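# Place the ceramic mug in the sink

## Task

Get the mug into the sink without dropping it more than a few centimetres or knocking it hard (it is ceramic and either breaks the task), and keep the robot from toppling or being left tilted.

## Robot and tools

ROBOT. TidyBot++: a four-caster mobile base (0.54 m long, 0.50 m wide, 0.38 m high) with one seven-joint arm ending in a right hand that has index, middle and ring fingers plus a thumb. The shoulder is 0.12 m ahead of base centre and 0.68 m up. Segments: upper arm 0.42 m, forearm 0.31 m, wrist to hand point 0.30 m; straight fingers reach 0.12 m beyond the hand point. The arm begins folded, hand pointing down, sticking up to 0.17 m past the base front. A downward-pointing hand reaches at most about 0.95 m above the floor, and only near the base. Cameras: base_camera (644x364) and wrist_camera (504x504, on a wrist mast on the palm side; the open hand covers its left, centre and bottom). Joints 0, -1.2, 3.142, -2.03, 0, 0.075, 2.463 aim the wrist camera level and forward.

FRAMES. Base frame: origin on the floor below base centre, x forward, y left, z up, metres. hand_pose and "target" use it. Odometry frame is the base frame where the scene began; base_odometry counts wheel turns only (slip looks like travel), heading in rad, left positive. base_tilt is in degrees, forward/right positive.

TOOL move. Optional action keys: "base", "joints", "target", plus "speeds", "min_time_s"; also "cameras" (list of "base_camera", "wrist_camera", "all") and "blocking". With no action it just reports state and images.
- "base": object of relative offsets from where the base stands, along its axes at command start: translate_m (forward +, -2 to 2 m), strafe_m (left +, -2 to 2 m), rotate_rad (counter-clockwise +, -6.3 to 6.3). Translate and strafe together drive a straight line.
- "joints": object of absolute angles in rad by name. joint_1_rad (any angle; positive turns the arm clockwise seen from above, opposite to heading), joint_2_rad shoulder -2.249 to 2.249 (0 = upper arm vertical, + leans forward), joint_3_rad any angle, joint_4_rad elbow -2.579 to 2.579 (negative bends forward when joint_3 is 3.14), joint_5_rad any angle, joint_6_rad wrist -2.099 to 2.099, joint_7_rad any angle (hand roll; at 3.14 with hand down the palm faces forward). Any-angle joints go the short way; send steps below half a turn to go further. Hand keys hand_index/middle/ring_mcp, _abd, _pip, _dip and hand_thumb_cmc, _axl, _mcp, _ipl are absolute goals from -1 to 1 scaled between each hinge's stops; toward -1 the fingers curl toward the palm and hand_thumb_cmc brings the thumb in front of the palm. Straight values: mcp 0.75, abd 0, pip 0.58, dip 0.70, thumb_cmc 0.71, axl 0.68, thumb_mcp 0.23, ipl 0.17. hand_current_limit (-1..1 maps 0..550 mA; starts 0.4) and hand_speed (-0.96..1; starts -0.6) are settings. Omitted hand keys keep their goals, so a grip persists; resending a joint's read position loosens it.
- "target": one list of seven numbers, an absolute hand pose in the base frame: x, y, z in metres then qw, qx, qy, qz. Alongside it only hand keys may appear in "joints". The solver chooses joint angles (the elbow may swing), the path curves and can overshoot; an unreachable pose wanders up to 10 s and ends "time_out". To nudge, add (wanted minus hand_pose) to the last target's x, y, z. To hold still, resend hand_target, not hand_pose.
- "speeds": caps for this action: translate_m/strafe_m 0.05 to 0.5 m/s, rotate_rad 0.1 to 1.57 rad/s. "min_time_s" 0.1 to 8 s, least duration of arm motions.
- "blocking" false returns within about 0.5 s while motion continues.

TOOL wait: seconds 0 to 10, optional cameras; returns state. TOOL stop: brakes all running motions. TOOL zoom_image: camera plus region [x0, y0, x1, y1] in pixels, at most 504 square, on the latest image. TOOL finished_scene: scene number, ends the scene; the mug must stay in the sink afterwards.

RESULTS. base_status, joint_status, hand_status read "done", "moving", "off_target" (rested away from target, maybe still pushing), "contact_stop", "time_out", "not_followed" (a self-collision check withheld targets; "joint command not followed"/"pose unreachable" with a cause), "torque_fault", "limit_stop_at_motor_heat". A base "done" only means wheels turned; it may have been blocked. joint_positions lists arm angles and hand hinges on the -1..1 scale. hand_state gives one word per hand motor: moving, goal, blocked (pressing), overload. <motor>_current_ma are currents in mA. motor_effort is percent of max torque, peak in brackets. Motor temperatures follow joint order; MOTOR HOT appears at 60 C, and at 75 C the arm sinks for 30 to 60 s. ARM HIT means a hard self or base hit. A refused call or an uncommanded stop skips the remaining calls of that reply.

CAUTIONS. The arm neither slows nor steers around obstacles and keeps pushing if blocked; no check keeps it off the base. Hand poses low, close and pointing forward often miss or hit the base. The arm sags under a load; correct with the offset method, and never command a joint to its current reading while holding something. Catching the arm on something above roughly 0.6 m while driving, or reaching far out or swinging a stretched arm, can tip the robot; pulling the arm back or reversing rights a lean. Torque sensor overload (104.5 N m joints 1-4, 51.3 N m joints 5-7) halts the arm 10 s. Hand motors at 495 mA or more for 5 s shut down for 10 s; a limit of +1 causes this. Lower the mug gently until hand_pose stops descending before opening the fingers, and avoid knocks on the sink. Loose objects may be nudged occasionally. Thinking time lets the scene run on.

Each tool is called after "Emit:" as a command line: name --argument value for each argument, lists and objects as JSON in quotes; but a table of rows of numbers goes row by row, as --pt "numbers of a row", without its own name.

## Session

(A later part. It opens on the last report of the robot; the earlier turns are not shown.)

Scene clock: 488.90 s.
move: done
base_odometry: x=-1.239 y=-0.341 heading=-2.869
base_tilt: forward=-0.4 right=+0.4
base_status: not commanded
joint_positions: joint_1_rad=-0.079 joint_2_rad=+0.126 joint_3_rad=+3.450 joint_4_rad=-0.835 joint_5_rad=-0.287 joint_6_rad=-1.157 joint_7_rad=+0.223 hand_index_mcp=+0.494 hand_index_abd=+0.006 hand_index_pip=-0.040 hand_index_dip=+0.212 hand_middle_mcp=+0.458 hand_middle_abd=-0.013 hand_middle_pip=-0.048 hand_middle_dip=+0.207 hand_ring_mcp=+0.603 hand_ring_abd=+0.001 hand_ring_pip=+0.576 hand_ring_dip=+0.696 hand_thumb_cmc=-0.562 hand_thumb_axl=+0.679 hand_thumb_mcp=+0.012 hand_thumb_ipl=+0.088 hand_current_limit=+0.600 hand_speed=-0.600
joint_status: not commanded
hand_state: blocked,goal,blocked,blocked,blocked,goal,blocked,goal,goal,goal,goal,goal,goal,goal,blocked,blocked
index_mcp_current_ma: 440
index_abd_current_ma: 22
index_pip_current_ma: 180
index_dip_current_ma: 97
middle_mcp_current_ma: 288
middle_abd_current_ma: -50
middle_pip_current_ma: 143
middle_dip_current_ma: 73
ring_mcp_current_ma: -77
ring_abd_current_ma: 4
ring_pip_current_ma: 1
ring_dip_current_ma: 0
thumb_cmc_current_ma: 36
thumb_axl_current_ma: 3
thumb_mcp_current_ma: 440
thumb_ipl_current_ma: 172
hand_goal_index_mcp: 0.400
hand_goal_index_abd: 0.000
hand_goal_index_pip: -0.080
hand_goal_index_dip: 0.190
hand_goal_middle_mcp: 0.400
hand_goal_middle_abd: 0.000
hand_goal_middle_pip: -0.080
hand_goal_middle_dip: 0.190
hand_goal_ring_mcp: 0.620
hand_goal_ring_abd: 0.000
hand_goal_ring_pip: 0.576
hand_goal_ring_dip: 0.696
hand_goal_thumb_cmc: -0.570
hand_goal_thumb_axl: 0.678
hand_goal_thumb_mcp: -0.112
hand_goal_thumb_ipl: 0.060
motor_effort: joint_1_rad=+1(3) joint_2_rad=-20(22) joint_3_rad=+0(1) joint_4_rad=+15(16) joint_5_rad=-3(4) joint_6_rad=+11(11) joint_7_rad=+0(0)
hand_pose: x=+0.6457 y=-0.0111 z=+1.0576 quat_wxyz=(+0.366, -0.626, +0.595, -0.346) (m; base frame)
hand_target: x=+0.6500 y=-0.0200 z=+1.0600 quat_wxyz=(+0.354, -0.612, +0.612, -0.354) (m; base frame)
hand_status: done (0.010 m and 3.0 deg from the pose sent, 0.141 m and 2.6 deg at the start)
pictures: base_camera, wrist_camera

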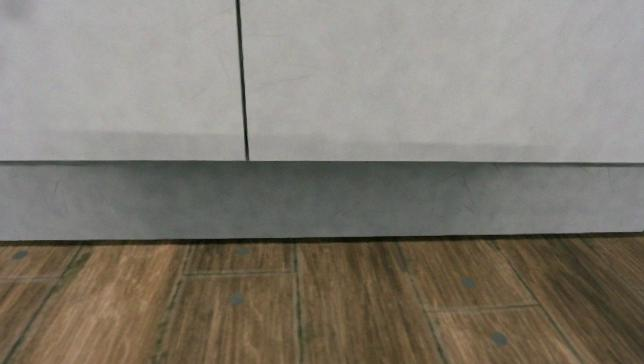

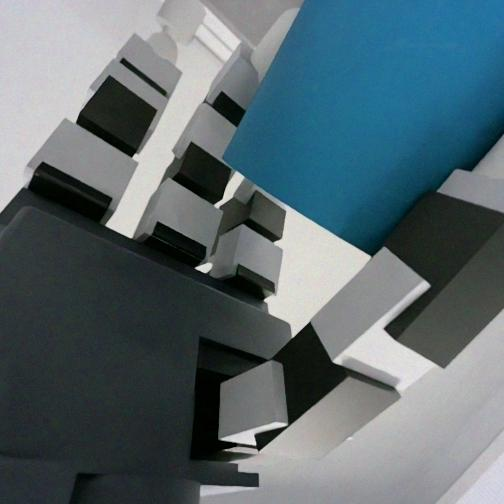

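Emit:
move --target '[0.62, 0.0, 1.06, 0.183, -0.683, 0.683, -0.183]' --min_time_s 2.5 --cameras '["all"]'

Emit:
zoom_image --camera "wrist_camera" --region '[0, 0, 300, 220]'

Scene clock: 507.47 s.
move: off_target
base_odometry: x=-1.239 y=-0.341 heading=-2.869
base_tilt: forward=-0.4 right=+0.4
base_status: not commanded
joint_positions: joint_1_rad=-0.131 joint_2_rad=+0.248 joint_3_rad=+3.666 joint_4_rad=-0.692 joint_5_rad=-0.273 joint_6_rad=-1.700 joint_7_rad=+0.378 hand_index_mcp=+0.494 hand_index_abd=+0.006 hand_index_pip=-0.038 hand_index_dip=+0.212 hand_middle_mcp=+0.458 hand_middle_abd=-0.013 hand_middle_pip=-0.047 hand_middle_dip=+0.207 hand_ring_mcp=+0.658 hand_ring_abd=-0.004 hand_ring_pip=+0.599 hand_ring_dip=+0.705 hand_thumb_cmc=-0.558 hand_thumb_axl=+0.680 hand_thumb_mcp=+0.012 hand_thumb_ipl=+0.088 hand_current_limit=+0.600 hand_speed=-0.600
joint_status: not commanded
hand_state: blocked,goal,blocked,blocked,blocked,goal,blocked,goal,blocked,goal,blocked,goal,goal,goal,blocked,blocked
index_mcp_current_ma: 440
index_abd_current_ma: 22
index_pip_current_ma: 193
index_dip_current_ma: 98
middle_mcp_current_ma: 288
middle_abd_current_ma: -50
middle_pip_current_ma: 147
middle_dip_current_ma: 73
ring_mcp_current_ma: 183
ring_abd_current_ma: -14
ring_pip_current_ma: 100
ring_dip_current_ma: 39
thumb_cmc_current_ma: 51
thumb_axl_current_ma: 8
thumb_mcp_current_ma: 440
thumb_ipl_current_ma: 172
hand_goal_index_mcp: 0.400
hand_goal_index_abd: 0.000
hand_goal_index_pip: -0.080
hand_goal_index_dip: 0.190
hand_goal_middle_mcp: 0.400
hand_goal_middle_abd: 0.000
hand_goal_middle_pip: -0.080
hand_goal_middle_dip: 0.190
hand_goal_ring_mcp: 0.620
hand_goal_ring_abd: 0.000
hand_goal_ring_pip: 0.576
hand_goal_ring_dip: 0.696
hand_goal_thumb_cmc: -0.570
hand_goal_thumb_axl: 0.678
hand_goal_thumb_mcp: -0.112
hand_goal_thumb_ipl: 0.060
motor_effort: joint_1_rad=+1(2) joint_2_rad=-15(21) joint_3_rad=+0(1) joint_4_rad=+9(16) joint_5_rad=-1(3) joint_6_rad=+2(11) joint_7_rad=+0(0)
hand_pose: x=+0.5461 y=-0.0551 z=+0.9764 quat_wxyz=(+0.163, -0.728, +0.632, -0.211) (m; base frame)
hand_target: x=+0.5278 y=-0.0621 z=+0.9523 quat_wxyz=(+0.106, -0.749, +0.631, -0.171) (m; base frame)
hand_status: off_target (0.124 m and 8.7 deg from the pose sent, 0.028 m and 30.6 deg at the start; a joint's target at an end of its range on 12 of 72 steps)
pictures: base_camera, wrist_camera

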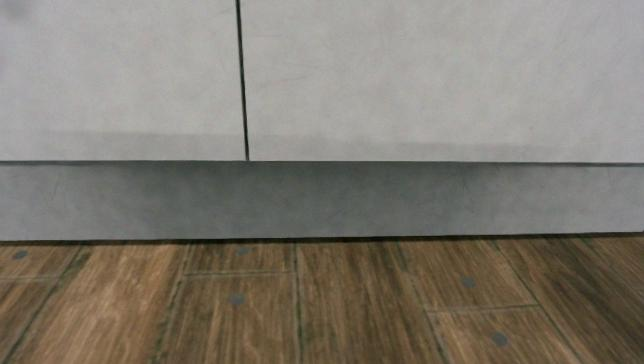

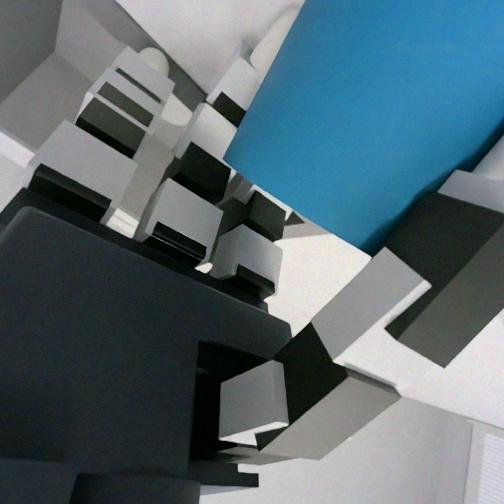

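Scaled by 1.680 from the camera's 504x504 image, which has a finer 720x720 frame.

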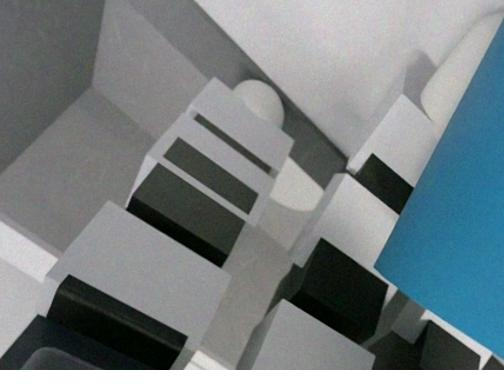

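Emit:
move --target '[0.56, -0.02, 1.08, 0.3536, -0.6124, 0.6124, -0.3536]' --min_time_s 2.5 --cameras '["wrist_camera"]'

Scene clock: 514.57 s.
move: done
base_odometry: x=-1.239 y=-0.341 heading=-2.869
base_tilt: forward=-0.4 right=+0.4
base_status: not commanded
joint_positions: joint_1_rad=+0.118 joint_2_rad=+0.004 joint_3_rad=+3.214 joint_4_rad=-0.892 joint_5_rad=-0.217 joint_6_rad=-1.324 joint_7_rad=+0.206 hand_index_mcp=+0.494 hand_index_abd=+0.006 hand_index_pip=-0.038 hand_index_dip=+0.212 hand_middle_mcp=+0.458 hand_middle_abd=-0.013 hand_middle_pip=-0.047 hand_middle_dip=+0.207 hand_ring_mcp=+0.614 hand_ring_abd=-0.003 hand_ring_pip=+0.577 hand_ring_dip=+0.698 hand_thumb_cmc=-0.558 hand_thumb_axl=+0.680 hand_thumb_mcp=+0.012 hand_thumb_ipl=+0.088 hand_current_limit=+0.600 hand_speed=-0.600
joint_status: not commanded
hand_state: blocked,goal,blocked,blocked,blocked,goal,blocked,goal,goal,goal,goal,goal,goal,goal,blocked,blocked
index_mcp_current_ma: 440
index_abd_current_ma: 22
index_pip_current_ma: 193
index_dip_current_ma: 98
middle_mcp_current_ma: 288
middle_abd_current_ma: -50
middle_pip_current_ma: 147
middle_dip_current_ma: 73
ring_mcp_current_ma: -27
ring_abd_current_ma: -9
ring_pip_current_ma: 3
ring_dip_current_ma: 9
thumb_cmc_current_ma: 51
thumb_axl_current_ma: 8
thumb_mcp_current_ma: 440
thumb_ipl_current_ma: 172
hand_goal_index_mcp: 0.400
hand_goal_index_abd: 0.000
hand_goal_index_pip: -0.080
hand_goal_index_dip: 0.190
hand_goal_middle_mcp: 0.400
hand_goal_middle_abd: 0.000
hand_goal_middle_pip: -0.080
hand_goal_middle_dip: 0.190
hand_goal_ring_mcp: 0.620
hand_goal_ring_abd: 0.000
hand_goal_ring_pip: 0.576
hand_goal_ring_dip: 0.696
hand_goal_thumb_cmc: -0.570
hand_goal_thumb_axl: 0.678
hand_goal_thumb_mcp: -0.112
hand_goal_thumb_ipl: 0.060
motor_effort: joint_1_rad=+1(2) joint_2_rad=-16(20) joint_3_rad=-1(1) joint_4_rad=+15(15) joint_5_rad=-2(3) joint_6_rad=+10(10) joint_7_rad=+0(0)
hand_pose: x=+0.5550 y=-0.0090 z=+1.0533 quat_wxyz=(+0.333, -0.651, +0.608, -0.309) (m; base frame)
hand_target: x=+0.5600 y=-0.0200 z=+1.0800 quat_wxyz=(+0.354, -0.612, +0.612, -0.354) (m; base frame)
hand_status: done (0.029 m and 7.1 deg from the pose sent, 0.110 m and 30.5 deg at the start)
pictures: wrist_camera

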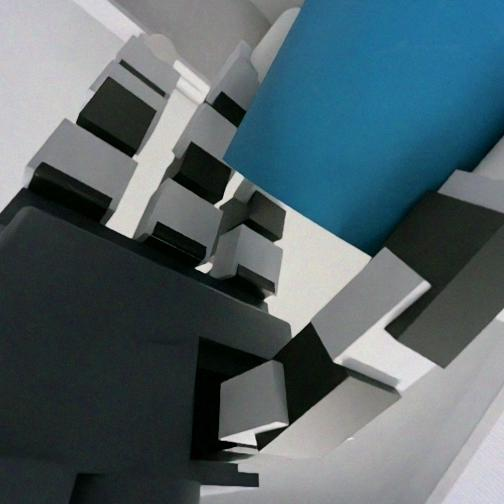

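Emit:
move --base '{"translate_m":0.12}' --speeds '{"translate_m":0.15}'

Emit:
move --target '[0.77, -0.07, 1.06, 0.3536, -0.6124, 0.6124, -0.3536]' --min_time_s 2.5 --cameras '["all"]'

Emit:
zoom_image --camera "wrist_camera" --region '[0, 0, 300, 220]'

Scene clock: 540.07 s.
move: done
base_odometry: x=-1.355 y=-0.373 heading=-2.869
base_tilt: forward=-0.4 right=+0.4
base_status: done
joint_positions: joint_1_rad=+0.119 joint_2_rad=-0.008 joint_3_rad=+3.214 joint_4_rad=-0.894 joint_5_rad=-0.217 joint_6_rad=-1.318 joint_7_rad=+0.206 hand_index_mcp=+0.494 hand_index_abd=+0.006 hand_index_pip=-0.038 hand_index_dip=+0.212 hand_middle_mcp=+0.458 hand_middle_abd=-0.013 hand_middle_pip=-0.047 hand_middle_dip=+0.207 hand_ring_mcp=+0.613 hand_ring_abd=-0.003 hand_ring_pip=+0.577 hand_ring_dip=+0.698 hand_thumb_cmc=-0.558 hand_thumb_axl=+0.680 hand_thumb_mcp=+0.012 hand_thumb_ipl=+0.088 hand_current_limit=+0.600 hand_speed=-0.600
joint_status: not commanded
hand_state: blocked,goal,blocked,blocked,blocked,goal,blocked,goal,goal,goal,goal,goal,goal,goal,blocked,blocked
index_mcp_current_ma: 440
index_abd_current_ma: 22
index_pip_current_ma: 193
index_dip_current_ma: 98
middle_mcp_current_ma: 287
middle_abd_current_ma: -50
middle_pip_current_ma: 147
middle_dip_current_ma: 73
ring_mcp_current_ma: -29
ring_abd_current_ma: -9
ring_pip_current_ma: 2
ring_dip_current_ma: 9
thumb_cmc_current_ma: 51
thumb_axl_current_ma: 8
thumb_mcp_current_ma: 440
thumb_ipl_current_ma: 172
hand_goal_index_mcp: 0.400
hand_goal_index_abd: 0.000
hand_goal_index_pip: -0.080
hand_goal_index_dip: 0.190
hand_goal_middle_mcp: 0.400
hand_goal_middle_abd: 0.000
hand_goal_middle_pip: -0.080
hand_goal_middle_dip: 0.190
hand_goal_ring_mcp: 0.620
hand_goal_ring_abd: 0.000
hand_goal_ring_pip: 0.576
hand_goal_ring_dip: 0.696
hand_goal_thumb_cmc: -0.570
hand_goal_thumb_axl: 0.678
hand_goal_thumb_mcp: -0.112
hand_goal_thumb_ipl: 0.060
motor_effort: joint_1_rad=+0(2) joint_2_rad=-15(18) joint_3_rad=-1(1) joint_4_rad=+15(15) joint_5_rad=-2(3) joint_6_rad=+9(11) joint_7_rad=+0(0)
hand_pose: x=+0.5520 y=-0.0092 z=+1.0586 quat_wxyz=(+0.337, -0.648, +0.606, -0.315) (m; base frame)
hand_target: x=+0.5600 y=-0.0200 z=+1.0800 quat_wxyz=(+0.354, -0.612, +0.612, -0.354) (m; base frame)
hand_status: not commanded
pictures: none

Scene clock: 550.53 s.
move: time_out
base_odometry: x=-1.355 y=-0.373 heading=-2.869
base_tilt: forward=-0.4 right=+0.4
base_status: not commanded
joint_positions: joint_1_rad=+0.065 joint_2_rad=+0.674 joint_3_rad=+2.926 joint_4_rad=+0.027 joint_5_rad=-0.044 joint_6_rad=-1.486 joint_7_rad=+0.184 hand_index_mcp=+0.480 hand_index_abd=+0.010 hand_index_pip=-0.031 hand_index_dip=+0.216 hand_middle_mcp=+0.448 hand_middle_abd=-0.022 hand_middle_pip=-0.040 hand_middle_dip=+0.210 hand_ring_mcp=+0.608 hand_ring_abd=-0.001 hand_ring_pip=+0.575 hand_ring_dip=+0.698 hand_thumb_cmc=-0.554 hand_thumb_axl=+0.682 hand_thumb_mcp=+0.007 hand_thumb_ipl=+0.093 hand_current_limit=+0.600 hand_speed=-0.600
joint_status: not commanded
hand_state: blocked,goal,blocked,blocked,blocked,blocked,blocked,blocked,goal,goal,goal,goal,goal,goal,blocked,blocked
index_mcp_current_ma: 401
index_abd_current_ma: 36
index_pip_current_ma: 223
index_dip_current_ma: 116
middle_mcp_current_ma: 235
middle_abd_current_ma: -85
middle_pip_current_ma: 181
middle_dip_current_ma: 90
ring_mcp_current_ma: -53
ring_abd_current_ma: -4
ring_pip_current_ma: -2
ring_dip_current_ma: 8
thumb_cmc_current_ma: 70
thumb_axl_current_ma: 18
thumb_mcp_current_ma: 440
thumb_ipl_current_ma: 202
hand_goal_index_mcp: 0.400
hand_goal_index_abd: 0.000
hand_goal_index_pip: -0.080
hand_goal_index_dip: 0.190
hand_goal_middle_mcp: 0.400
hand_goal_middle_abd: 0.000
hand_goal_middle_pip: -0.080
hand_goal_middle_dip: 0.190
hand_goal_ring_mcp: 0.620
hand_goal_ring_abd: 0.000
hand_goal_ring_pip: 0.576
hand_goal_ring_dip: 0.696
hand_goal_thumb_cmc: -0.570
hand_goal_thumb_axl: 0.678
hand_goal_thumb_mcp: -0.112
hand_goal_thumb_ipl: 0.060
motor_effort: joint_1_rad=+1(37) joint_2_rad=-32(47) joint_3_rad=-2(13) joint_4_rad=+12(17) joint_5_rad=-2(24) joint_6_rad=+10(25) joint_7_rad=+0(4)
hand_pose: x=+0.7721 y=+0.0424 z=+1.0359 quat_wxyz=(+0.388, -0.682, +0.539, -0.305) (m; base frame)
hand_target: x=+0.7693 y=+0.0460 z=+1.0469 quat_wxyz=(+0.398, -0.680, +0.532, -0.310) (m; base frame)
hand_status: time_out (0.115 m and 13.5 deg from the pose sent, 0.226 m and 6.3 deg at the start)
pictures: base_camera, wrist_camera

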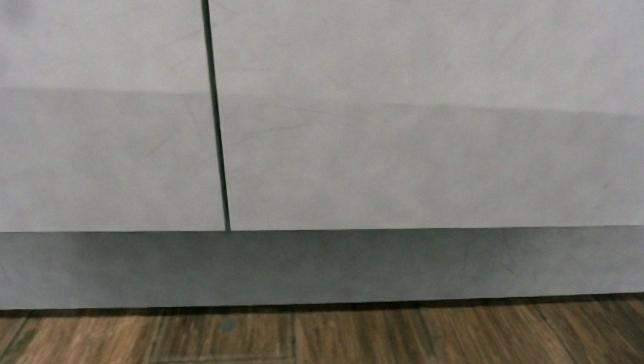

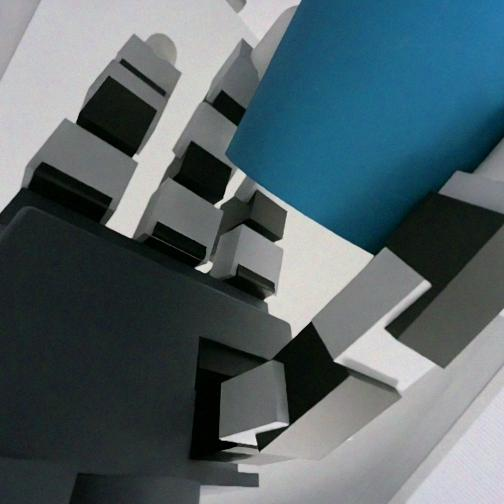

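Scaled by 1.680 from the camera's 504x504 image, which has a finer 720x720 frame.

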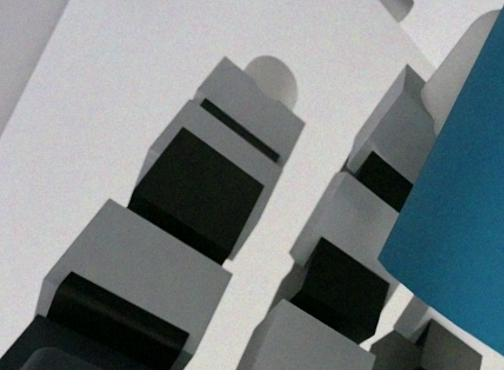

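Emit:
move --target '[0.62, -0.05, 1.03, 0.3536, -0.6124, 0.6124, -0.3536]' --min_time_s 2.5 --cameras '["wrist_camera"]'

Emit:
move --base '{"translate_m":0.07}' --speeds '{"translate_m":0.1}'

Emit:
move --target '[0.69, -0.08, 1.01, 0.3536, -0.6124, 0.6124, -0.3536]' --min_time_s 2 --cameras '["all"]'

Emit:
zoom_image --camera "wrist_camera" --region '[0, 0, 300, 220]'

Scene clock: 561.10 s.
move: done
base_odometry: x=-1.355 y=-0.373 heading=-2.869
base_tilt: forward=-0.4 right=+0.4
base_status: not commanded
joint_positions: joint_1_rad=-0.355 joint_2_rad=+0.723 joint_3_rad=+2.487 joint_4_rad=+1.027 joint_5_rad=+1.038 joint_6_rad=-1.881 joint_7_rad=+0.590 hand_index_mcp=+0.480 hand_index_abd=+0.010 hand_index_pip=-0.031 hand_index_dip=+0.216 hand_middle_mcp=+0.448 hand_middle_abd=-0.022 hand_middle_pip=-0.040 hand_middle_dip=+0.210 hand_ring_mcp=+0.612 hand_ring_abd=+0.003 hand_ring_pip=+0.576 hand_ring_dip=+0.698 hand_thumb_cmc=-0.554 hand_thumb_axl=+0.682 hand_thumb_mcp=+0.007 hand_thumb_ipl=+0.093 hand_current_limit=+0.600 hand_speed=-0.600
joint_status: not commanded
hand_state: blocked,goal,blocked,blocked,blocked,blocked,blocked,blocked,goal,goal,goal,goal,goal,goal,blocked,blocked
index_mcp_current_ma: 400
index_abd_current_ma: 36
index_pip_current_ma: 223
index_dip_current_ma: 116
middle_mcp_current_ma: 235
middle_abd_current_ma: -85
middle_pip_current_ma: 181
middle_dip_current_ma: 90
ring_mcp_current_ma: -36
ring_abd_current_ma: 9
ring_pip_current_ma: 1
ring_dip_current_ma: 9
thumb_cmc_current_ma: 70
thumb_axl_current_ma: 18
thumb_mcp_current_ma: 440
thumb_ipl_current_ma: 205
hand_goal_index_mcp: 0.400
hand_goal_index_abd: 0.000
hand_goal_index_pip: -0.080
hand_goal_index_dip: 0.190
hand_goal_middle_mcp: 0.400
hand_goal_middle_abd: 0.000
hand_goal_middle_pip: -0.080
hand_goal_middle_dip: 0.190
hand_goal_ring_mcp: 0.620
hand_goal_ring_abd: 0.000
hand_goal_ring_pip: 0.576
hand_goal_ring_dip: 0.696
hand_goal_thumb_cmc: -0.570
hand_goal_thumb_axl: 0.678
hand_goal_thumb_mcp: -0.112
hand_goal_thumb_ipl: 0.060
motor_effort: joint_1_rad=+1(3) joint_2_rad=-23(35) joint_3_rad=+5(5) joint_4_rad=-4(13) joint_5_rad=-6(7) joint_6_rad=+9(12) joint_7_rad=+0(0)
hand_pose: x=+0.6245 y=-0.0602 z=+1.0659 quat_wxyz=(+0.384, -0.579, +0.606, -0.386) (m; base frame)
hand_target: x=+0.6200 y=-0.0500 z=+1.0300 quat_wxyz=(+0.354, -0.612, +0.612, -0.354) (m; base frame)
hand_status: done (0.038 m and 6.4 deg from the pose sent, 0.178 m and 13.5 deg at the start)
pictures: wrist_camera

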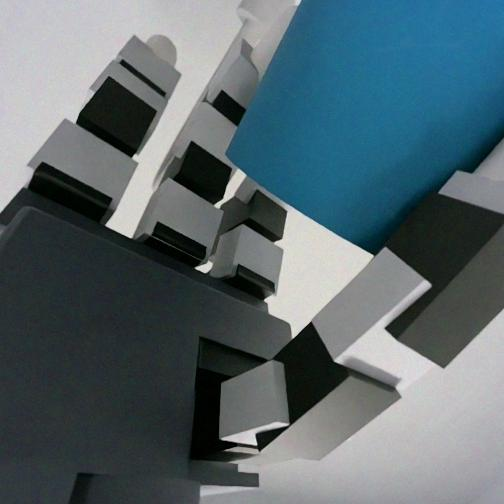

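Scene clock: 562.33 s.
move: done
base_odometry: x=-1.422 y=-0.392 heading=-2.869
base_tilt: forward=-0.4 right=+0.4
base_status: done
joint_positions: joint_1_rad=-0.357 joint_2_rad=+0.711 joint_3_rad=+2.488 joint_4_rad=+1.042 joint_5_rad=+1.045 joint_6_rad=-1.907 joint_7_rad=+0.592 hand_index_mcp=+0.463 hand_index_abd=+0.010 hand_index_pip=-0.031 hand_index_dip=+0.216 hand_middle_mcp=+0.423 hand_middle_abd=-0.022 hand_middle_pip=-0.040 hand_middle_dip=+0.219 hand_ring_mcp=+0.612 hand_ring_abd=+0.003 hand_ring_pip=+0.576 hand_ring_dip=+0.698 hand_thumb_cmc=-0.546 hand_thumb_axl=+0.683 hand_thumb_mcp=+0.022 hand_thumb_ipl=+0.097 hand_current_limit=+0.600 hand_speed=-0.600
joint_status: not commanded
hand_state: blocked,goal,blocked,blocked,blocked,blocked,blocked,blocked,goal,goal,goal,goal,blocked,goal,blocked,blocked
index_mcp_current_ma: 310
index_abd_current_ma: 36
index_pip_current_ma: 223
index_dip_current_ma: 116
middle_mcp_current_ma: 110
middle_abd_current_ma: -85
middle_pip_current_ma: 181
middle_dip_current_ma: 129
ring_mcp_current_ma: -38
ring_abd_current_ma: 9
ring_pip_current_ma: 1
ring_dip_current_ma: 9
thumb_cmc_current_ma: 107
thumb_axl_current_ma: 27
thumb_mcp_current_ma: 440
thumb_ipl_current_ma: 232
hand_goal_index_mcp: 0.400
hand_goal_index_abd: 0.000
hand_goal_index_pip: -0.080
hand_goal_index_dip: 0.190
hand_goal_middle_mcp: 0.400
hand_goal_middle_abd: 0.000
hand_goal_middle_pip: -0.080
hand_goal_middle_dip: 0.190
hand_goal_ring_mcp: 0.620
hand_goal_ring_abd: 0.000
hand_goal_ring_pip: 0.576
hand_goal_ring_dip: 0.696
hand_goal_thumb_cmc: -0.570
hand_goal_thumb_axl: 0.678
hand_goal_thumb_mcp: -0.112
hand_goal_thumb_ipl: 0.060
on_its_own: hand_middle_mcp moved -0.025 toward your old target +0.400
motor_effort: joint_1_rad=+0(2) joint_2_rad=-11(24) joint_3_rad=+1(6) joint_4_rad=-7(8) joint_5_rad=-6(7) joint_6_rad=+11(15) joint_7_rad=+0(0)
hand_pose: x=+0.6134 y=-0.0602 z=+1.0663 quat_wxyz=(+0.389, -0.578, +0.610, -0.379) (m; base frame)
hand_target: x=+0.6200 y=-0.0500 z=+1.0300 quat_wxyz=(+0.354, -0.612, +0.612, -0.354) (m; base frame)
hand_status: not commanded
pictures: none

Scene clock: 564.63 s.
move: off_target
base_odometry: x=-1.422 y=-0.392 heading=-2.869
base_tilt: forward=-0.5 right=+0.4
base_status: not commanded
joint_positions: joint_1_rad=-0.266 joint_2_rad=+0.708 joint_3_rad=+2.391 joint_4_rad=+0.950 joint_5_rad=+1.032 joint_6_rad=-1.907 joint_7_rad=+0.592 hand_index_mcp=+0.457 hand_index_abd=+0.022 hand_index_pip=-0.031 hand_index_dip=+0.216 hand_middle_mcp=+0.416 hand_middle_abd=-0.071 hand_middle_pip=-0.042 hand_middle_dip=+0.221 hand_ring_mcp=+0.612 hand_ring_abd=+0.003 hand_ring_pip=+0.576 hand_ring_dip=+0.698 hand_thumb_cmc=-0.549 hand_thumb_axl=+0.683 hand_thumb_mcp=+0.026 hand_thumb_ipl=+0.097 hand_current_limit=+0.600 hand_speed=-0.600
joint_status: not commanded
hand_state: blocked,blocked,blocked,blocked,goal,blocked,blocked,blocked,goal,goal,goal,goal,blocked,goal,blocked,blocked
index_mcp_current_ma: 281
index_abd_current_ma: 86
index_pip_current_ma: 223
index_dip_current_ma: 116
middle_mcp_current_ma: 74
middle_abd_current_ma: -289
middle_pip_current_ma: 172
middle_dip_current_ma: 139
ring_mcp_current_ma: -38
ring_abd_current_ma: 9
ring_pip_current_ma: 1
ring_dip_current_ma: 9
thumb_cmc_current_ma: 93
thumb_axl_current_ma: 27
thumb_mcp_current_ma: 440
thumb_ipl_current_ma: 232
hand_goal_index_mcp: 0.400
hand_goal_index_abd: 0.000
hand_goal_index_pip: -0.080
hand_goal_index_dip: 0.190
hand_goal_middle_mcp: 0.400
hand_goal_middle_abd: 0.000
hand_goal_middle_pip: -0.080
hand_goal_middle_dip: 0.190
hand_goal_ring_mcp: 0.620
hand_goal_ring_abd: 0.000
hand_goal_ring_pip: 0.576
hand_goal_ring_dip: 0.696
hand_goal_thumb_cmc: -0.570
hand_goal_thumb_axl: 0.678
hand_goal_thumb_mcp: -0.112
hand_goal_thumb_ipl: 0.060
motor_effort: joint_1_rad=+5(6) joint_2_rad=+0(13) joint_3_rad=+4(4) joint_4_rad=-5(7) joint_5_rad=-8(11) joint_6_rad=+8(12) joint_7_rad=-1(1)
hand_pose: x=+0.6275 y=-0.0766 z=+1.0528 quat_wxyz=(+0.375, -0.599, +0.612, -0.355) (m; base frame)
hand_target: x=+0.6900 y=-0.0800 z=+1.0100 quat_wxyz=(+0.354, -0.612, +0.612, -0.354) (m; base frame)
hand_status: off_target (0.076 m and 2.9 deg from the pose sent, 0.097 m and 6.4 deg at the start)
pictures: base_camera, wrist_camera

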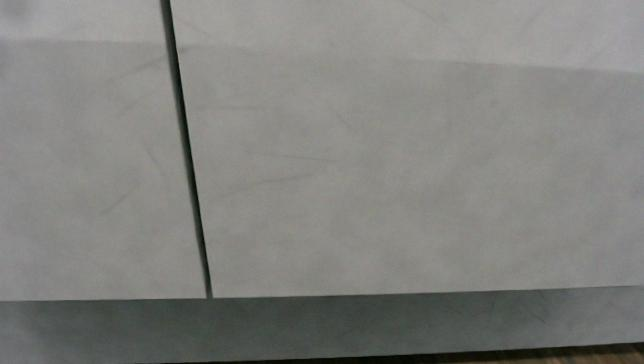

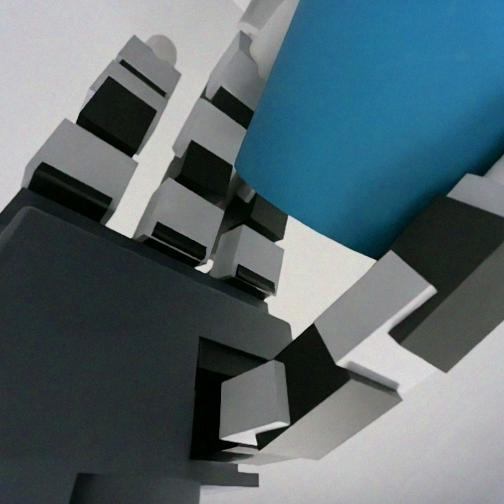

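Scaled by 1.680 from the camera's 504x504 image, which has a finer 720x720 frame.

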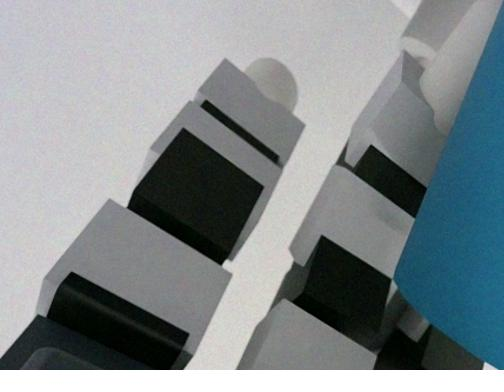

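Emit:
move --base '{"translate_m":-0.15}' --speeds '{"translate_m":0.15}' --cameras '["all"]'

Emit:
zoom_image --camera "wrist_camera" --region '[0, 0, 320, 240]'

Scene clock: 570.43 s.
move: done
base_odometry: x=-1.277 y=-0.351 heading=-2.868
base_tilt: forward=-0.4 right=+0.4
base_status: done
joint_positions: joint_1_rad=-0.232 joint_2_rad=+0.812 joint_3_rad=+2.383 joint_4_rad=+0.935 joint_5_rad=+0.999 joint_6_rad=-1.901 joint_7_rad=+0.592 hand_index_mcp=+0.457 hand_index_abd=+0.028 hand_index_pip=-0.031 hand_index_dip=+0.216 hand_middle_mcp=+0.428 hand_middle_abd=-0.043 hand_middle_pip=-0.042 hand_middle_dip=+0.216 hand_ring_mcp=+0.611 hand_ring_abd=+0.002 hand_ring_pip=+0.576 hand_ring_dip=+0.698 hand_thumb_cmc=-0.559 hand_thumb_axl=+0.681 hand_thumb_mcp=+0.026 hand_thumb_ipl=+0.097 hand_current_limit=+0.600 hand_speed=-0.600
joint_status: not commanded
hand_state: blocked,blocked,blocked,blocked,blocked,blocked,blocked,blocked,goal,goal,goal,goal,goal,goal,blocked,blocked
index_mcp_current_ma: 281
index_abd_current_ma: 109
index_pip_current_ma: 223
index_dip_current_ma: 116
middle_mcp_current_ma: 132
middle_abd_current_ma: -173
middle_pip_current_ma: 172
middle_dip_current_ma: 116
ring_mcp_current_ma: -42
ring_abd_current_ma: 7
ring_pip_current_ma: -1
ring_dip_current_ma: 8
thumb_cmc_current_ma: 49
thumb_axl_current_ma: 16
thumb_mcp_current_ma: 440
thumb_ipl_current_ma: 232
hand_goal_index_mcp: 0.400
hand_goal_index_abd: 0.000
hand_goal_index_pip: -0.080
hand_goal_index_dip: 0.190
hand_goal_middle_mcp: 0.400
hand_goal_middle_abd: 0.000
hand_goal_middle_pip: -0.080
hand_goal_middle_dip: 0.190
hand_goal_ring_mcp: 0.620
hand_goal_ring_abd: 0.000
hand_goal_ring_pip: 0.576
hand_goal_ring_dip: 0.696
hand_goal_thumb_cmc: -0.570
hand_goal_thumb_axl: 0.678
hand_goal_thumb_mcp: -0.112
hand_goal_thumb_ipl: 0.060
motor_effort: joint_1_rad=+1(4) joint_2_rad=-27(29) joint_3_rad=+6(6) joint_4_rad=-2(5) joint_5_rad=-5(8) joint_6_rad=+8(9) joint_7_rad=+0(1)
hand_pose: x=+0.6665 y=-0.0766 z=+1.0043 quat_wxyz=(+0.339, -0.621, +0.622, -0.336) (m; base frame)
hand_target: x=+0.6900 y=-0.0800 z=+1.0100 quat_wxyz=(+0.354, -0.612, +0.612, -0.354) (m; base frame)
hand_status: not commanded
pictures: base_camera, wrist_camera

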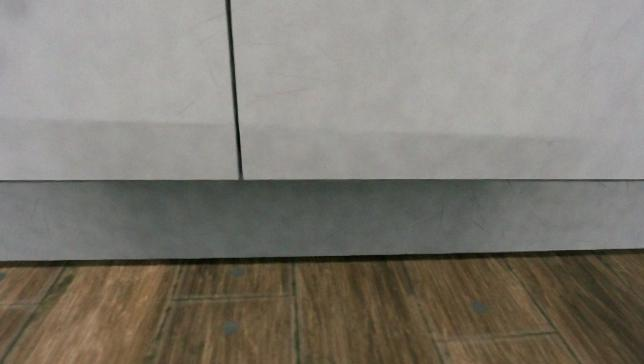

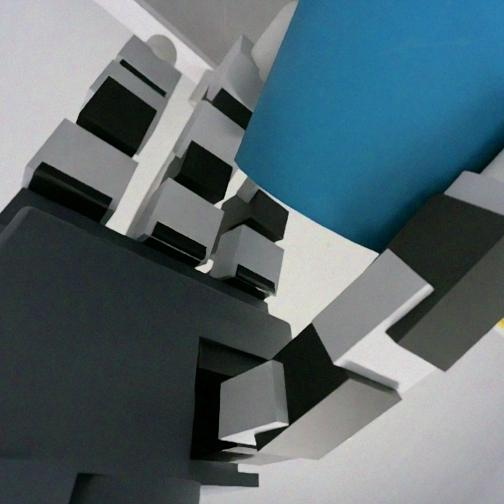

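Scaled by 1.575 from the camera's 504x504 image, which has a finer 720x720 frame.

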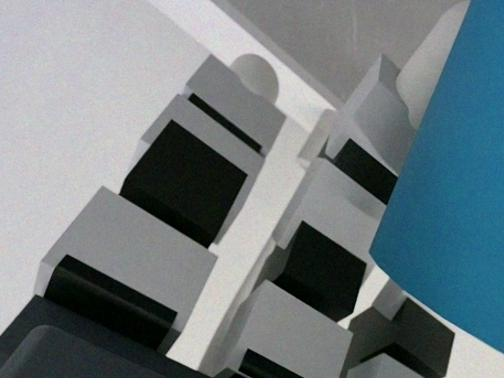

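Emit:
move --base '{"translate_m":-0.25}' --speeds '{"translate_m":0.25}'

Emit:
move --joints '{"joint_1_rad":-0.079,"joint_2_rad":0.126,"joint_3_rad":3.35,"joint_4_rad":-0.835,"joint_5_rad":-0.287,"joint_6_rad":-1.157,"joint_7_rad":0.223}' --min_time_s 4 --cameras '["all"]'

Scene clock: 621.27 s.
move: done
base_odometry: x=-1.036 y=-0.284 heading=-2.868
base_tilt: forward=-0.4 right=+0.4
base_status: done
joint_positions: joint_1_rad=-0.232 joint_2_rad=+0.813 joint_3_rad=+2.383 joint_4_rad=+0.933 joint_5_rad=+0.999 joint_6_rad=-1.901 joint_7_rad=+0.592 hand_index_mcp=+0.457 hand_index_abd=+0.028 hand_index_pip=-0.031 hand_index_dip=+0.216 hand_middle_mcp=+0.428 hand_middle_abd=-0.043 hand_middle_pip=-0.042 hand_middle_dip=+0.216 hand_ring_mcp=+0.611 hand_ring_abd=+0.002 hand_ring_pip=+0.576 hand_ring_dip=+0.698 hand_thumb_cmc=-0.559 hand_thumb_axl=+0.681 hand_thumb_mcp=+0.026 hand_thumb_ipl=+0.097 hand_current_limit=+0.600 hand_speed=-0.600
joint_status: not commanded
hand_state: blocked,blocked,blocked,blocked,blocked,blocked,blocked,blocked,goal,goal,goal,goal,goal,goal,blocked,blocked
index_mcp_current_ma: 281
index_abd_current_ma: 109
index_pip_current_ma: 223
index_dip_current_ma: 116
middle_mcp_current_ma: 132
middle_abd_current_ma: -173
middle_pip_current_ma: 172
middle_dip_current_ma: 116
ring_mcp_current_ma: -42
ring_abd_current_ma: 7
ring_pip_current_ma: -1
ring_dip_current_ma: 8
thumb_cmc_current_ma: 49
thumb_axl_current_ma: 16
thumb_mcp_current_ma: 440
thumb_ipl_current_ma: 232
hand_goal_index_mcp: 0.400
hand_goal_index_abd: 0.000
hand_goal_index_pip: -0.080
hand_goal_index_dip: 0.190
hand_goal_middle_mcp: 0.400
hand_goal_middle_abd: 0.000
hand_goal_middle_pip: -0.080
hand_goal_middle_dip: 0.190
hand_goal_ring_mcp: 0.620
hand_goal_ring_abd: 0.000
hand_goal_ring_pip: 0.576
hand_goal_ring_dip: 0.696
hand_goal_thumb_cmc: -0.570
hand_goal_thumb_axl: 0.678
hand_goal_thumb_mcp: -0.112
hand_goal_thumb_ipl: 0.060
motor_effort: joint_1_rad=+0(2) joint_2_rad=-27(31) joint_3_rad=+6(6) joint_4_rad=-2(3) joint_5_rad=-5(6) joint_6_rad=+9(9) joint_7_rad=+0(0)
hand_pose: x=+0.6670 y=-0.0761 z=+1.0036 quat_wxyz=(+0.339, -0.622, +0.622, -0.335) (m; base frame)
hand_target: x=+0.6900 y=-0.0800 z=+1.0100 quat_wxyz=(+0.354, -0.612, +0.612, -0.354) (m; base frame)
hand_status: not commanded
pictures: none

Scene clock: 625.87 s.
move: done
base_odometry: x=-1.036 y=-0.284 heading=-2.868
base_tilt: forward=-0.4 right=+0.4
base_status: not commanded
joint_positions: joint_1_rad=-0.094 joint_2_rad=+0.178 joint_3_rad=+3.333 joint_4_rad=-0.818 joint_5_rad=-0.235 joint_6_rad=-1.245 joint_7_rad=+0.274 hand_index_mcp=+0.457 hand_index_abd=+0.028 hand_index_pip=-0.031 hand_index_dip=+0.216 hand_middle_mcp=+0.428 hand_middle_abd=-0.032 hand_middle_pip=-0.042 hand_middle_dip=+0.216 hand_ring_mcp=+0.611 hand_ring_abd=+0.002 hand_ring_pip=+0.576 hand_ring_dip=+0.698 hand_thumb_cmc=-0.552 hand_thumb_axl=+0.681 hand_thumb_mcp=+0.026 hand_thumb_ipl=+0.097 hand_current_limit=+0.600 hand_speed=-0.600
joint_status: all done
hand_state: blocked,blocked,blocked,blocked,blocked,blocked,blocked,blocked,goal,goal,goal,goal,goal,goal,blocked,blocked
index_mcp_current_ma: 281
index_abd_current_ma: 109
index_pip_current_ma: 223
index_dip_current_ma: 116
middle_mcp_current_ma: 132
middle_abd_current_ma: -124
middle_pip_current_ma: 172
middle_dip_current_ma: 116
ring_mcp_current_ma: -42
ring_abd_current_ma: 7
ring_pip_current_ma: -1
ring_dip_current_ma: 8
thumb_cmc_current_ma: 81
thumb_axl_current_ma: 16
thumb_mcp_current_ma: 440
thumb_ipl_current_ma: 232
hand_goal_index_mcp: 0.400
hand_goal_index_abd: 0.000
hand_goal_index_pip: -0.080
hand_goal_index_dip: 0.190
hand_goal_middle_mcp: 0.400
hand_goal_middle_abd: 0.000
hand_goal_middle_pip: -0.080
hand_goal_middle_dip: 0.190
hand_goal_ring_mcp: 0.620
hand_goal_ring_abd: 0.000
hand_goal_ring_pip: 0.576
hand_goal_ring_dip: 0.696
hand_goal_thumb_cmc: -0.570
hand_goal_thumb_axl: 0.678
hand_goal_thumb_mcp: -0.112
hand_goal_thumb_ipl: 0.060
motor_effort: joint_1_rad=+1(2) joint_2_rad=-21(31) joint_3_rad=-1(6) joint_4_rad=+15(17) joint_5_rad=-2(6) joint_6_rad=+9(12) joint_7_rad=+0(2)
hand_pose: x=+0.6411 y=+0.0357 z=+1.0166 quat_wxyz=(+0.329, -0.701, +0.557, -0.300) (m; base frame)
hand_target: x=+0.6437 y=+0.0362 z=+1.0572 quat_wxyz=(+0.386, -0.653, +0.566, -0.323) (m; base frame)
hand_status: not commanded
pictures: base_camera, wrist_camera

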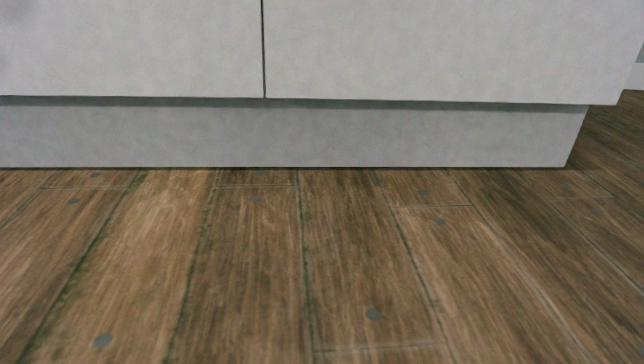

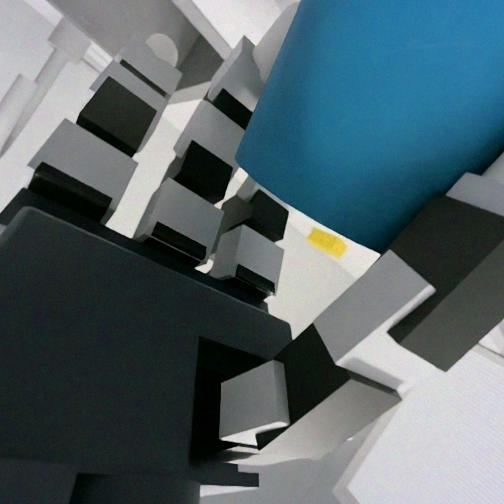

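Emit:
zoom_image --camera "wrist_camera" --region '[0, 0, 300, 180]'

Scaled by 1.680 from the camera's 504x504 image, which has a finer 720x720 frame.

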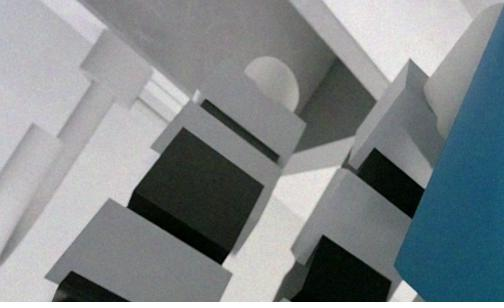

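Emit:
zoom_image --camera "wrist_camera" --region '[0, 0, 130, 130]'

Emit:
zoom_image --camera "wrist_camera" --region '[110, 0, 260, 120]'

Scaled by 3.877 from the camera's 504x504 image, which has a finer 720x720 frame.

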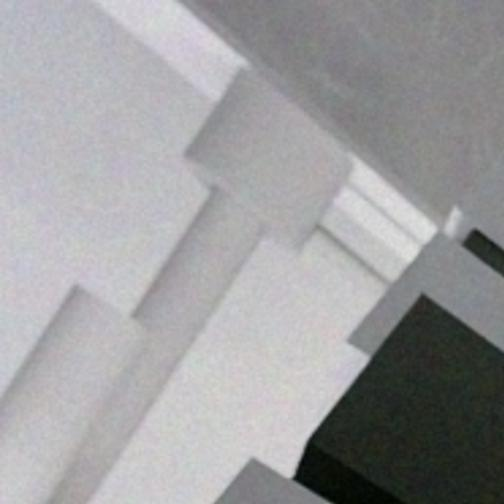

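Scaled by 3.360 from the camera's 504x504 image, which has a finer 720x720 frame.

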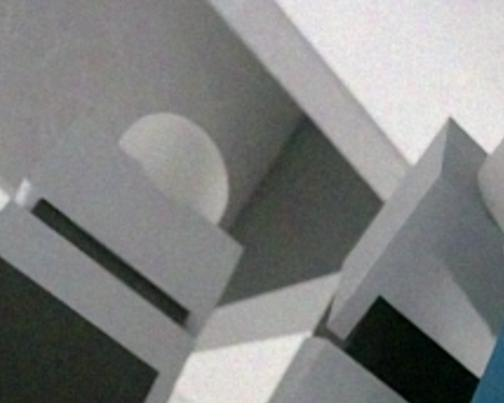

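Emit:
move --target '[0.55, 0.05, 1.04, 0.462, -0.8001, 0.3314, -0.1914]' --min_time_s 3 --cameras '["wrist_camera"]'

Scene clock: 763.37 s.
move: done
base_odometry: x=-1.036 y=-0.284 heading=-2.868
base_tilt: forward=-0.4 right=+0.4
base_status: not commanded
joint_positions: joint_1_rad=+0.255 joint_2_rad=+0.161 joint_3_rad=+3.319 joint_4_rad=-0.890 joint_5_rad=-0.902 joint_6_rad=-1.504 joint_7_rad=+0.873 hand_index_mcp=+0.457 hand_index_abd=+0.028 hand_index_pip=-0.031 hand_index_dip=+0.216 hand_middle_mcp=+0.428 hand_middle_abd=-0.032 hand_middle_pip=-0.042 hand_middle_dip=+0.216 hand_ring_mcp=+0.611 hand_ring_abd=+0.002 hand_ring_pip=+0.576 hand_ring_dip=+0.698 hand_thumb_cmc=-0.554 hand_thumb_axl=+0.681 hand_thumb_mcp=+0.026 hand_thumb_ipl=+0.097 hand_current_limit=+0.600 hand_speed=-0.600
joint_status: not commanded
hand_state: blocked,blocked,blocked,blocked,blocked,blocked,blocked,blocked,goal,goal,goal,goal,goal,goal,blocked,blocked
index_mcp_current_ma: 281
index_abd_current_ma: 109
index_pip_current_ma: 223
index_dip_current_ma: 116
middle_mcp_current_ma: 132
middle_abd_current_ma: -124
middle_pip_current_ma: 172
middle_dip_current_ma: 116
ring_mcp_current_ma: -42
ring_abd_current_ma: 7
ring_pip_current_ma: -1
ring_dip_current_ma: 8
thumb_cmc_current_ma: 73
thumb_axl_current_ma: 16
thumb_mcp_current_ma: 440
thumb_ipl_current_ma: 232
hand_goal_index_mcp: 0.400
hand_goal_index_abd: 0.000
hand_goal_index_pip: -0.080
hand_goal_index_dip: 0.190
hand_goal_middle_mcp: 0.400
hand_goal_middle_abd: 0.000
hand_goal_middle_pip: -0.080
hand_goal_middle_dip: 0.190
hand_goal_ring_mcp: 0.620
hand_goal_ring_abd: 0.000
hand_goal_ring_pip: 0.576
hand_goal_ring_dip: 0.696
hand_goal_thumb_cmc: -0.570
hand_goal_thumb_axl: 0.678
hand_goal_thumb_mcp: -0.112
hand_goal_thumb_ipl: 0.060
motor_effort: joint_1_rad=+1(2) joint_2_rad=-20(22) joint_3_rad=-1(1) joint_4_rad=+13(16) joint_5_rad=-8(8) joint_6_rad=+6(10) joint_7_rad=+0(0)
hand_pose: x=+0.5834 y=+0.0284 z=+1.0238 quat_wxyz=(+0.444, -0.787, +0.378, -0.203) (m; base frame)
hand_target: x=+0.5500 y=+0.0500 z=+1.0400 quat_wxyz=(+0.462, -0.800, +0.331, -0.191) (m; base frame)
hand_status: done (0.043 m and 6.0 deg from the pose sent, 0.095 m and 34.5 deg at the start)
pictures: wrist_camera

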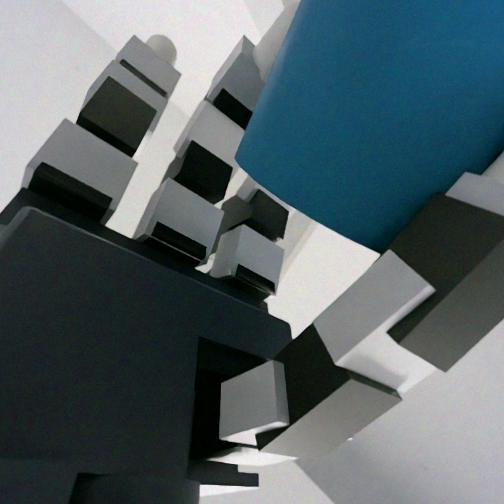

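Emit:
move --base '{"strafe_m":-0.22}' --speeds '{"strafe_m":0.25}' --target '[0.55, 0.175, 1.03, 0.5, -0.866, 0.0, 0.0]' --min_time_s 3 --cameras '["all"]'

Scene clock: 769.93 s.
move: done
base_odometry: x=-1.096 y=-0.072 heading=-2.868
base_tilt: forward=-0.4 right=+0.4
base_status: done
joint_positions: joint_1_rad=+0.172 joint_2_rad=+0.577 joint_3_rad=+2.653 joint_4_rad=-0.209 joint_5_rad=-0.839 joint_6_rad=-1.892 joint_7_rad=+0.873 hand_index_mcp=+0.457 hand_index_abd=+0.027 hand_index_pip=-0.031 hand_index_dip=+0.216 hand_middle_mcp=+0.428 hand_middle_abd=-0.032 hand_middle_pip=-0.042 hand_middle_dip=+0.216 hand_ring_mcp=+0.611 hand_ring_abd=+0.002 hand_ring_pip=+0.576 hand_ring_dip=+0.698 hand_thumb_cmc=-0.555 hand_thumb_axl=+0.681 hand_thumb_mcp=+0.026 hand_thumb_ipl=+0.097 hand_current_limit=+0.600 hand_speed=-0.600
joint_status: not commanded
hand_state: blocked,blocked,blocked,blocked,blocked,blocked,blocked,blocked,goal,goal,goal,goal,goal,goal,blocked,blocked
index_mcp_current_ma: 281
index_abd_current_ma: 104
index_pip_current_ma: 223
index_dip_current_ma: 116
middle_mcp_current_ma: 132
middle_abd_current_ma: -124
middle_pip_current_ma: 172
middle_dip_current_ma: 116
ring_mcp_current_ma: -42
ring_abd_current_ma: 7
ring_pip_current_ma: -1
ring_dip_current_ma: 8
thumb_cmc_current_ma: 68
thumb_axl_current_ma: 16
thumb_mcp_current_ma: 440
thumb_ipl_current_ma: 232
hand_goal_index_mcp: 0.400
hand_goal_index_abd: 0.000
hand_goal_index_pip: -0.080
hand_goal_index_dip: 0.190
hand_goal_middle_mcp: 0.400
hand_goal_middle_abd: 0.000
hand_goal_middle_pip: -0.080
hand_goal_middle_dip: 0.190
hand_goal_ring_mcp: 0.620
hand_goal_ring_abd: 0.000
hand_goal_ring_pip: 0.576
hand_goal_ring_dip: 0.696
hand_goal_thumb_cmc: -0.570
hand_goal_thumb_axl: 0.678
hand_goal_thumb_mcp: -0.112
hand_goal_thumb_ipl: 0.060
motor_effort: joint_1_rad=+1(3) joint_2_rad=-26(27) joint_3_rad=-5(5) joint_4_rad=+10(14) joint_5_rad=-7(8) joint_6_rad=+8(8) joint_7_rad=+0(0)
hand_pose: x=+0.5517 y=+0.1839 z=+1.0502 quat_wxyz=(+0.521, -0.853, +0.000, -0.027) (m; base frame)
hand_target: x=+0.5500 y=+0.1750 z=+1.0300 quat_wxyz=(+0.500, -0.866, +0.000, +0.000) (m; base frame)
hand_status: done (0.022 m and 4.2 deg from the pose sent, 0.151 m and 50.8 deg at the start)
pictures: base_camera, wrist_camera

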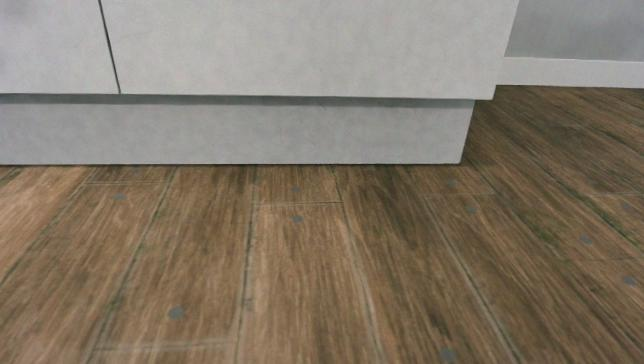

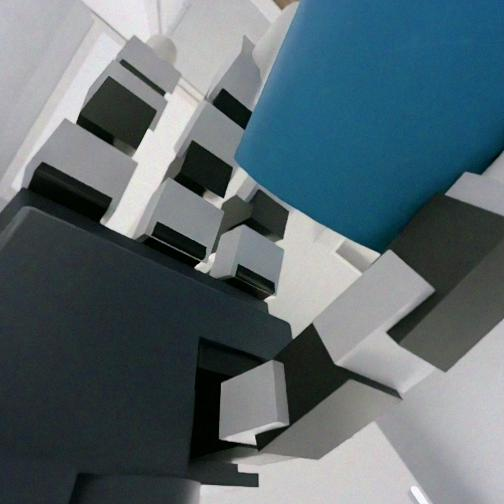

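Emit:
move --base '{"translate_m":0.42}' --speeds '{"translate_m":0.2}' --cameras '["all"]'

Emit:
zoom_image --camera "wrist_camera" --region '[0, 0, 300, 220]'

Scene clock: 778.63 s.
move: done
base_odometry: x=-1.500 y=-0.185 heading=-2.868
base_tilt: forward=-0.4 right=+0.4
base_status: done
joint_positions: joint_1_rad=+0.171 joint_2_rad=+0.589 joint_3_rad=+2.651 joint_4_rad=-0.207 joint_5_rad=-0.834 joint_6_rad=-1.897 joint_7_rad=+0.873 hand_index_mcp=+0.457 hand_index_abd=+0.027 hand_index_pip=-0.031 hand_index_dip=+0.216 hand_middle_mcp=+0.428 hand_middle_abd=-0.032 hand_middle_pip=-0.042 hand_middle_dip=+0.216 hand_ring_mcp=+0.611 hand_ring_abd=+0.002 hand_ring_pip=+0.576 hand_ring_dip=+0.698 hand_thumb_cmc=-0.555 hand_thumb_axl=+0.681 hand_thumb_mcp=+0.026 hand_thumb_ipl=+0.097 hand_current_limit=+0.600 hand_speed=-0.600
joint_status: not commanded
hand_state: blocked,blocked,blocked,blocked,blocked,blocked,blocked,blocked,goal,goal,goal,goal,goal,goal,blocked,blocked
index_mcp_current_ma: 281
index_abd_current_ma: 104
index_pip_current_ma: 223
index_dip_current_ma: 116
middle_mcp_current_ma: 132
middle_abd_current_ma: -124
middle_pip_current_ma: 172
middle_dip_current_ma: 116
ring_mcp_current_ma: -42
ring_abd_current_ma: 7
ring_pip_current_ma: -1
ring_dip_current_ma: 8
thumb_cmc_current_ma: 68
thumb_axl_current_ma: 16
thumb_mcp_current_ma: 440
thumb_ipl_current_ma: 232
hand_goal_index_mcp: 0.400
hand_goal_index_abd: 0.000
hand_goal_index_pip: -0.080
hand_goal_index_dip: 0.190
hand_goal_middle_mcp: 0.400
hand_goal_middle_abd: 0.000
hand_goal_middle_pip: -0.080
hand_goal_middle_dip: 0.190
hand_goal_ring_mcp: 0.620
hand_goal_ring_abd: 0.000
hand_goal_ring_pip: 0.576
hand_goal_ring_dip: 0.696
hand_goal_thumb_cmc: -0.570
hand_goal_thumb_axl: 0.678
hand_goal_thumb_mcp: -0.112
hand_goal_thumb_ipl: 0.060
motor_effort: joint_1_rad=+1(2) joint_2_rad=-26(29) joint_3_rad=-5(5) joint_4_rad=+10(11) joint_5_rad=-7(8) joint_6_rad=+8(8) joint_7_rad=+0(0)
hand_pose: x=+0.5548 y=+0.1827 z=+1.0449 quat_wxyz=(+0.520, -0.854, +0.001, -0.022) (m; base frame)
hand_target: x=+0.5500 y=+0.1750 z=+1.0300 quat_wxyz=(+0.500, -0.866, +0.000, +0.000) (m; base frame)
hand_status: not commanded
pictures: base_camera, wrist_camera

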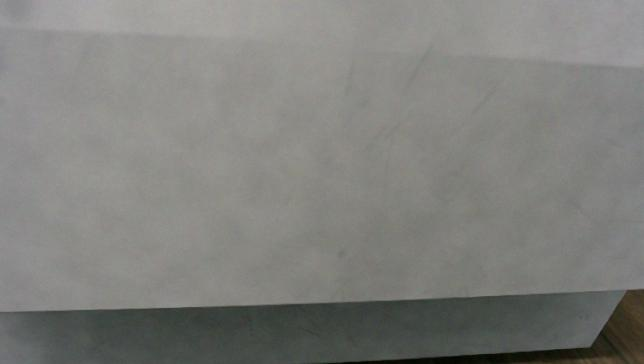

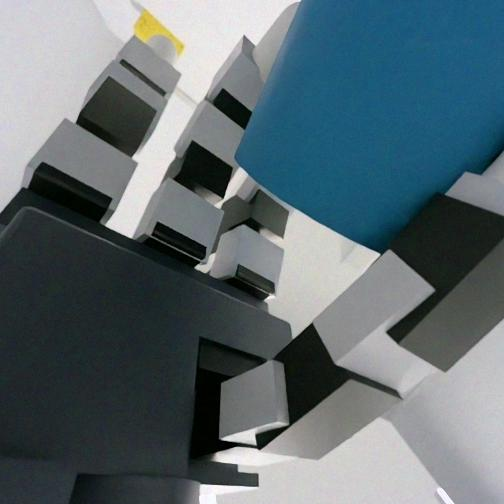

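Scaled by 1.680 from the camera's 504x504 image, which has a finer 720x720 frame.

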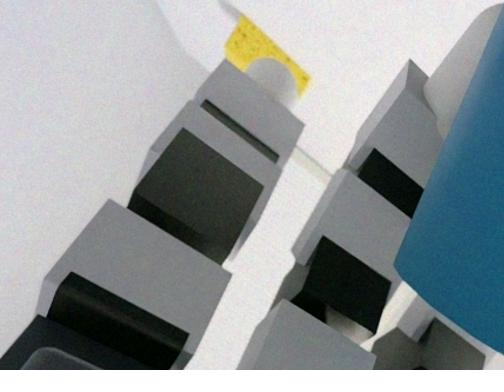

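Emit:
move --target '[0.57, 0.17, 0.95, 0.5, -0.866, 0.0, 0.0]' --min_time_s 2 --cameras '["wrist_camera"]'

Scene clock: 785.77 s.
move: done
base_odometry: x=-1.500 y=-0.185 heading=-2.868
base_tilt: forward=-0.4 right=+0.4
base_status: not commanded
joint_positions: joint_1_rad=+0.200 joint_2_rad=+0.517 joint_3_rad=+2.873 joint_4_rad=-0.723 joint_5_rad=-0.906 joint_6_rad=-1.847 joint_7_rad=+1.213 hand_index_mcp=+0.457 hand_index_abd=+0.010 hand_index_pip=-0.031 hand_index_dip=+0.216 hand_middle_mcp=+0.429 hand_middle_abd=-0.032 hand_middle_pip=-0.042 hand_middle_dip=+0.216 hand_ring_mcp=+0.611 hand_ring_abd=+0.002 hand_ring_pip=+0.576 hand_ring_dip=+0.698 hand_thumb_cmc=-0.562 hand_thumb_axl=+0.680 hand_thumb_mcp=+0.026 hand_thumb_ipl=+0.097 hand_current_limit=+0.600 hand_speed=-0.600
joint_status: not commanded
hand_state: blocked,goal,blocked,blocked,blocked,blocked,blocked,blocked,goal,goal,goal,goal,goal,goal,blocked,blocked
index_mcp_current_ma: 281
index_abd_current_ma: 37
index_pip_current_ma: 223
index_dip_current_ma: 116
middle_mcp_current_ma: 138
middle_abd_current_ma: -124
middle_pip_current_ma: 172
middle_dip_current_ma: 116
ring_mcp_current_ma: -42
ring_abd_current_ma: 7
ring_pip_current_ma: -1
ring_dip_current_ma: 8
thumb_cmc_current_ma: 33
thumb_axl_current_ma: 11
thumb_mcp_current_ma: 440
thumb_ipl_current_ma: 232
hand_goal_index_mcp: 0.400
hand_goal_index_abd: 0.000
hand_goal_index_pip: -0.080
hand_goal_index_dip: 0.190
hand_goal_middle_mcp: 0.400
hand_goal_middle_abd: 0.000
hand_goal_middle_pip: -0.080
hand_goal_middle_dip: 0.190
hand_goal_ring_mcp: 0.620
hand_goal_ring_abd: 0.000
hand_goal_ring_pip: 0.576
hand_goal_ring_dip: 0.696
hand_goal_thumb_cmc: -0.570
hand_goal_thumb_axl: 0.678
hand_goal_thumb_mcp: -0.112
hand_goal_thumb_ipl: 0.060
motor_effort: joint_1_rad=+1(2) joint_2_rad=-27(29) joint_3_rad=-5(5) joint_4_rad=+12(13) joint_5_rad=-9(9) joint_6_rad=+3(8) joint_7_rad=+0(0)
hand_pose: x=+0.5621 y=+0.1601 z=+0.9224 quat_wxyz=(+0.474, -0.879, +0.010, +0.053) (m; base frame)
hand_target: x=+0.5700 y=+0.1700 z=+0.9500 quat_wxyz=(+0.500, -0.866, +0.000, +0.000) (m; base frame)
hand_status: done (0.030 m and 7.1 deg from the pose sent, 0.097 m and 3.6 deg at the start)
pictures: wrist_camera

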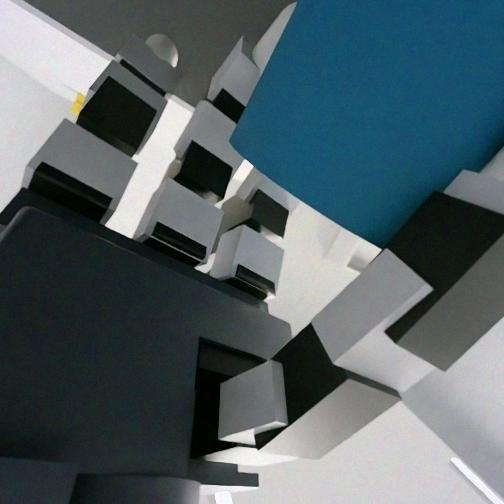

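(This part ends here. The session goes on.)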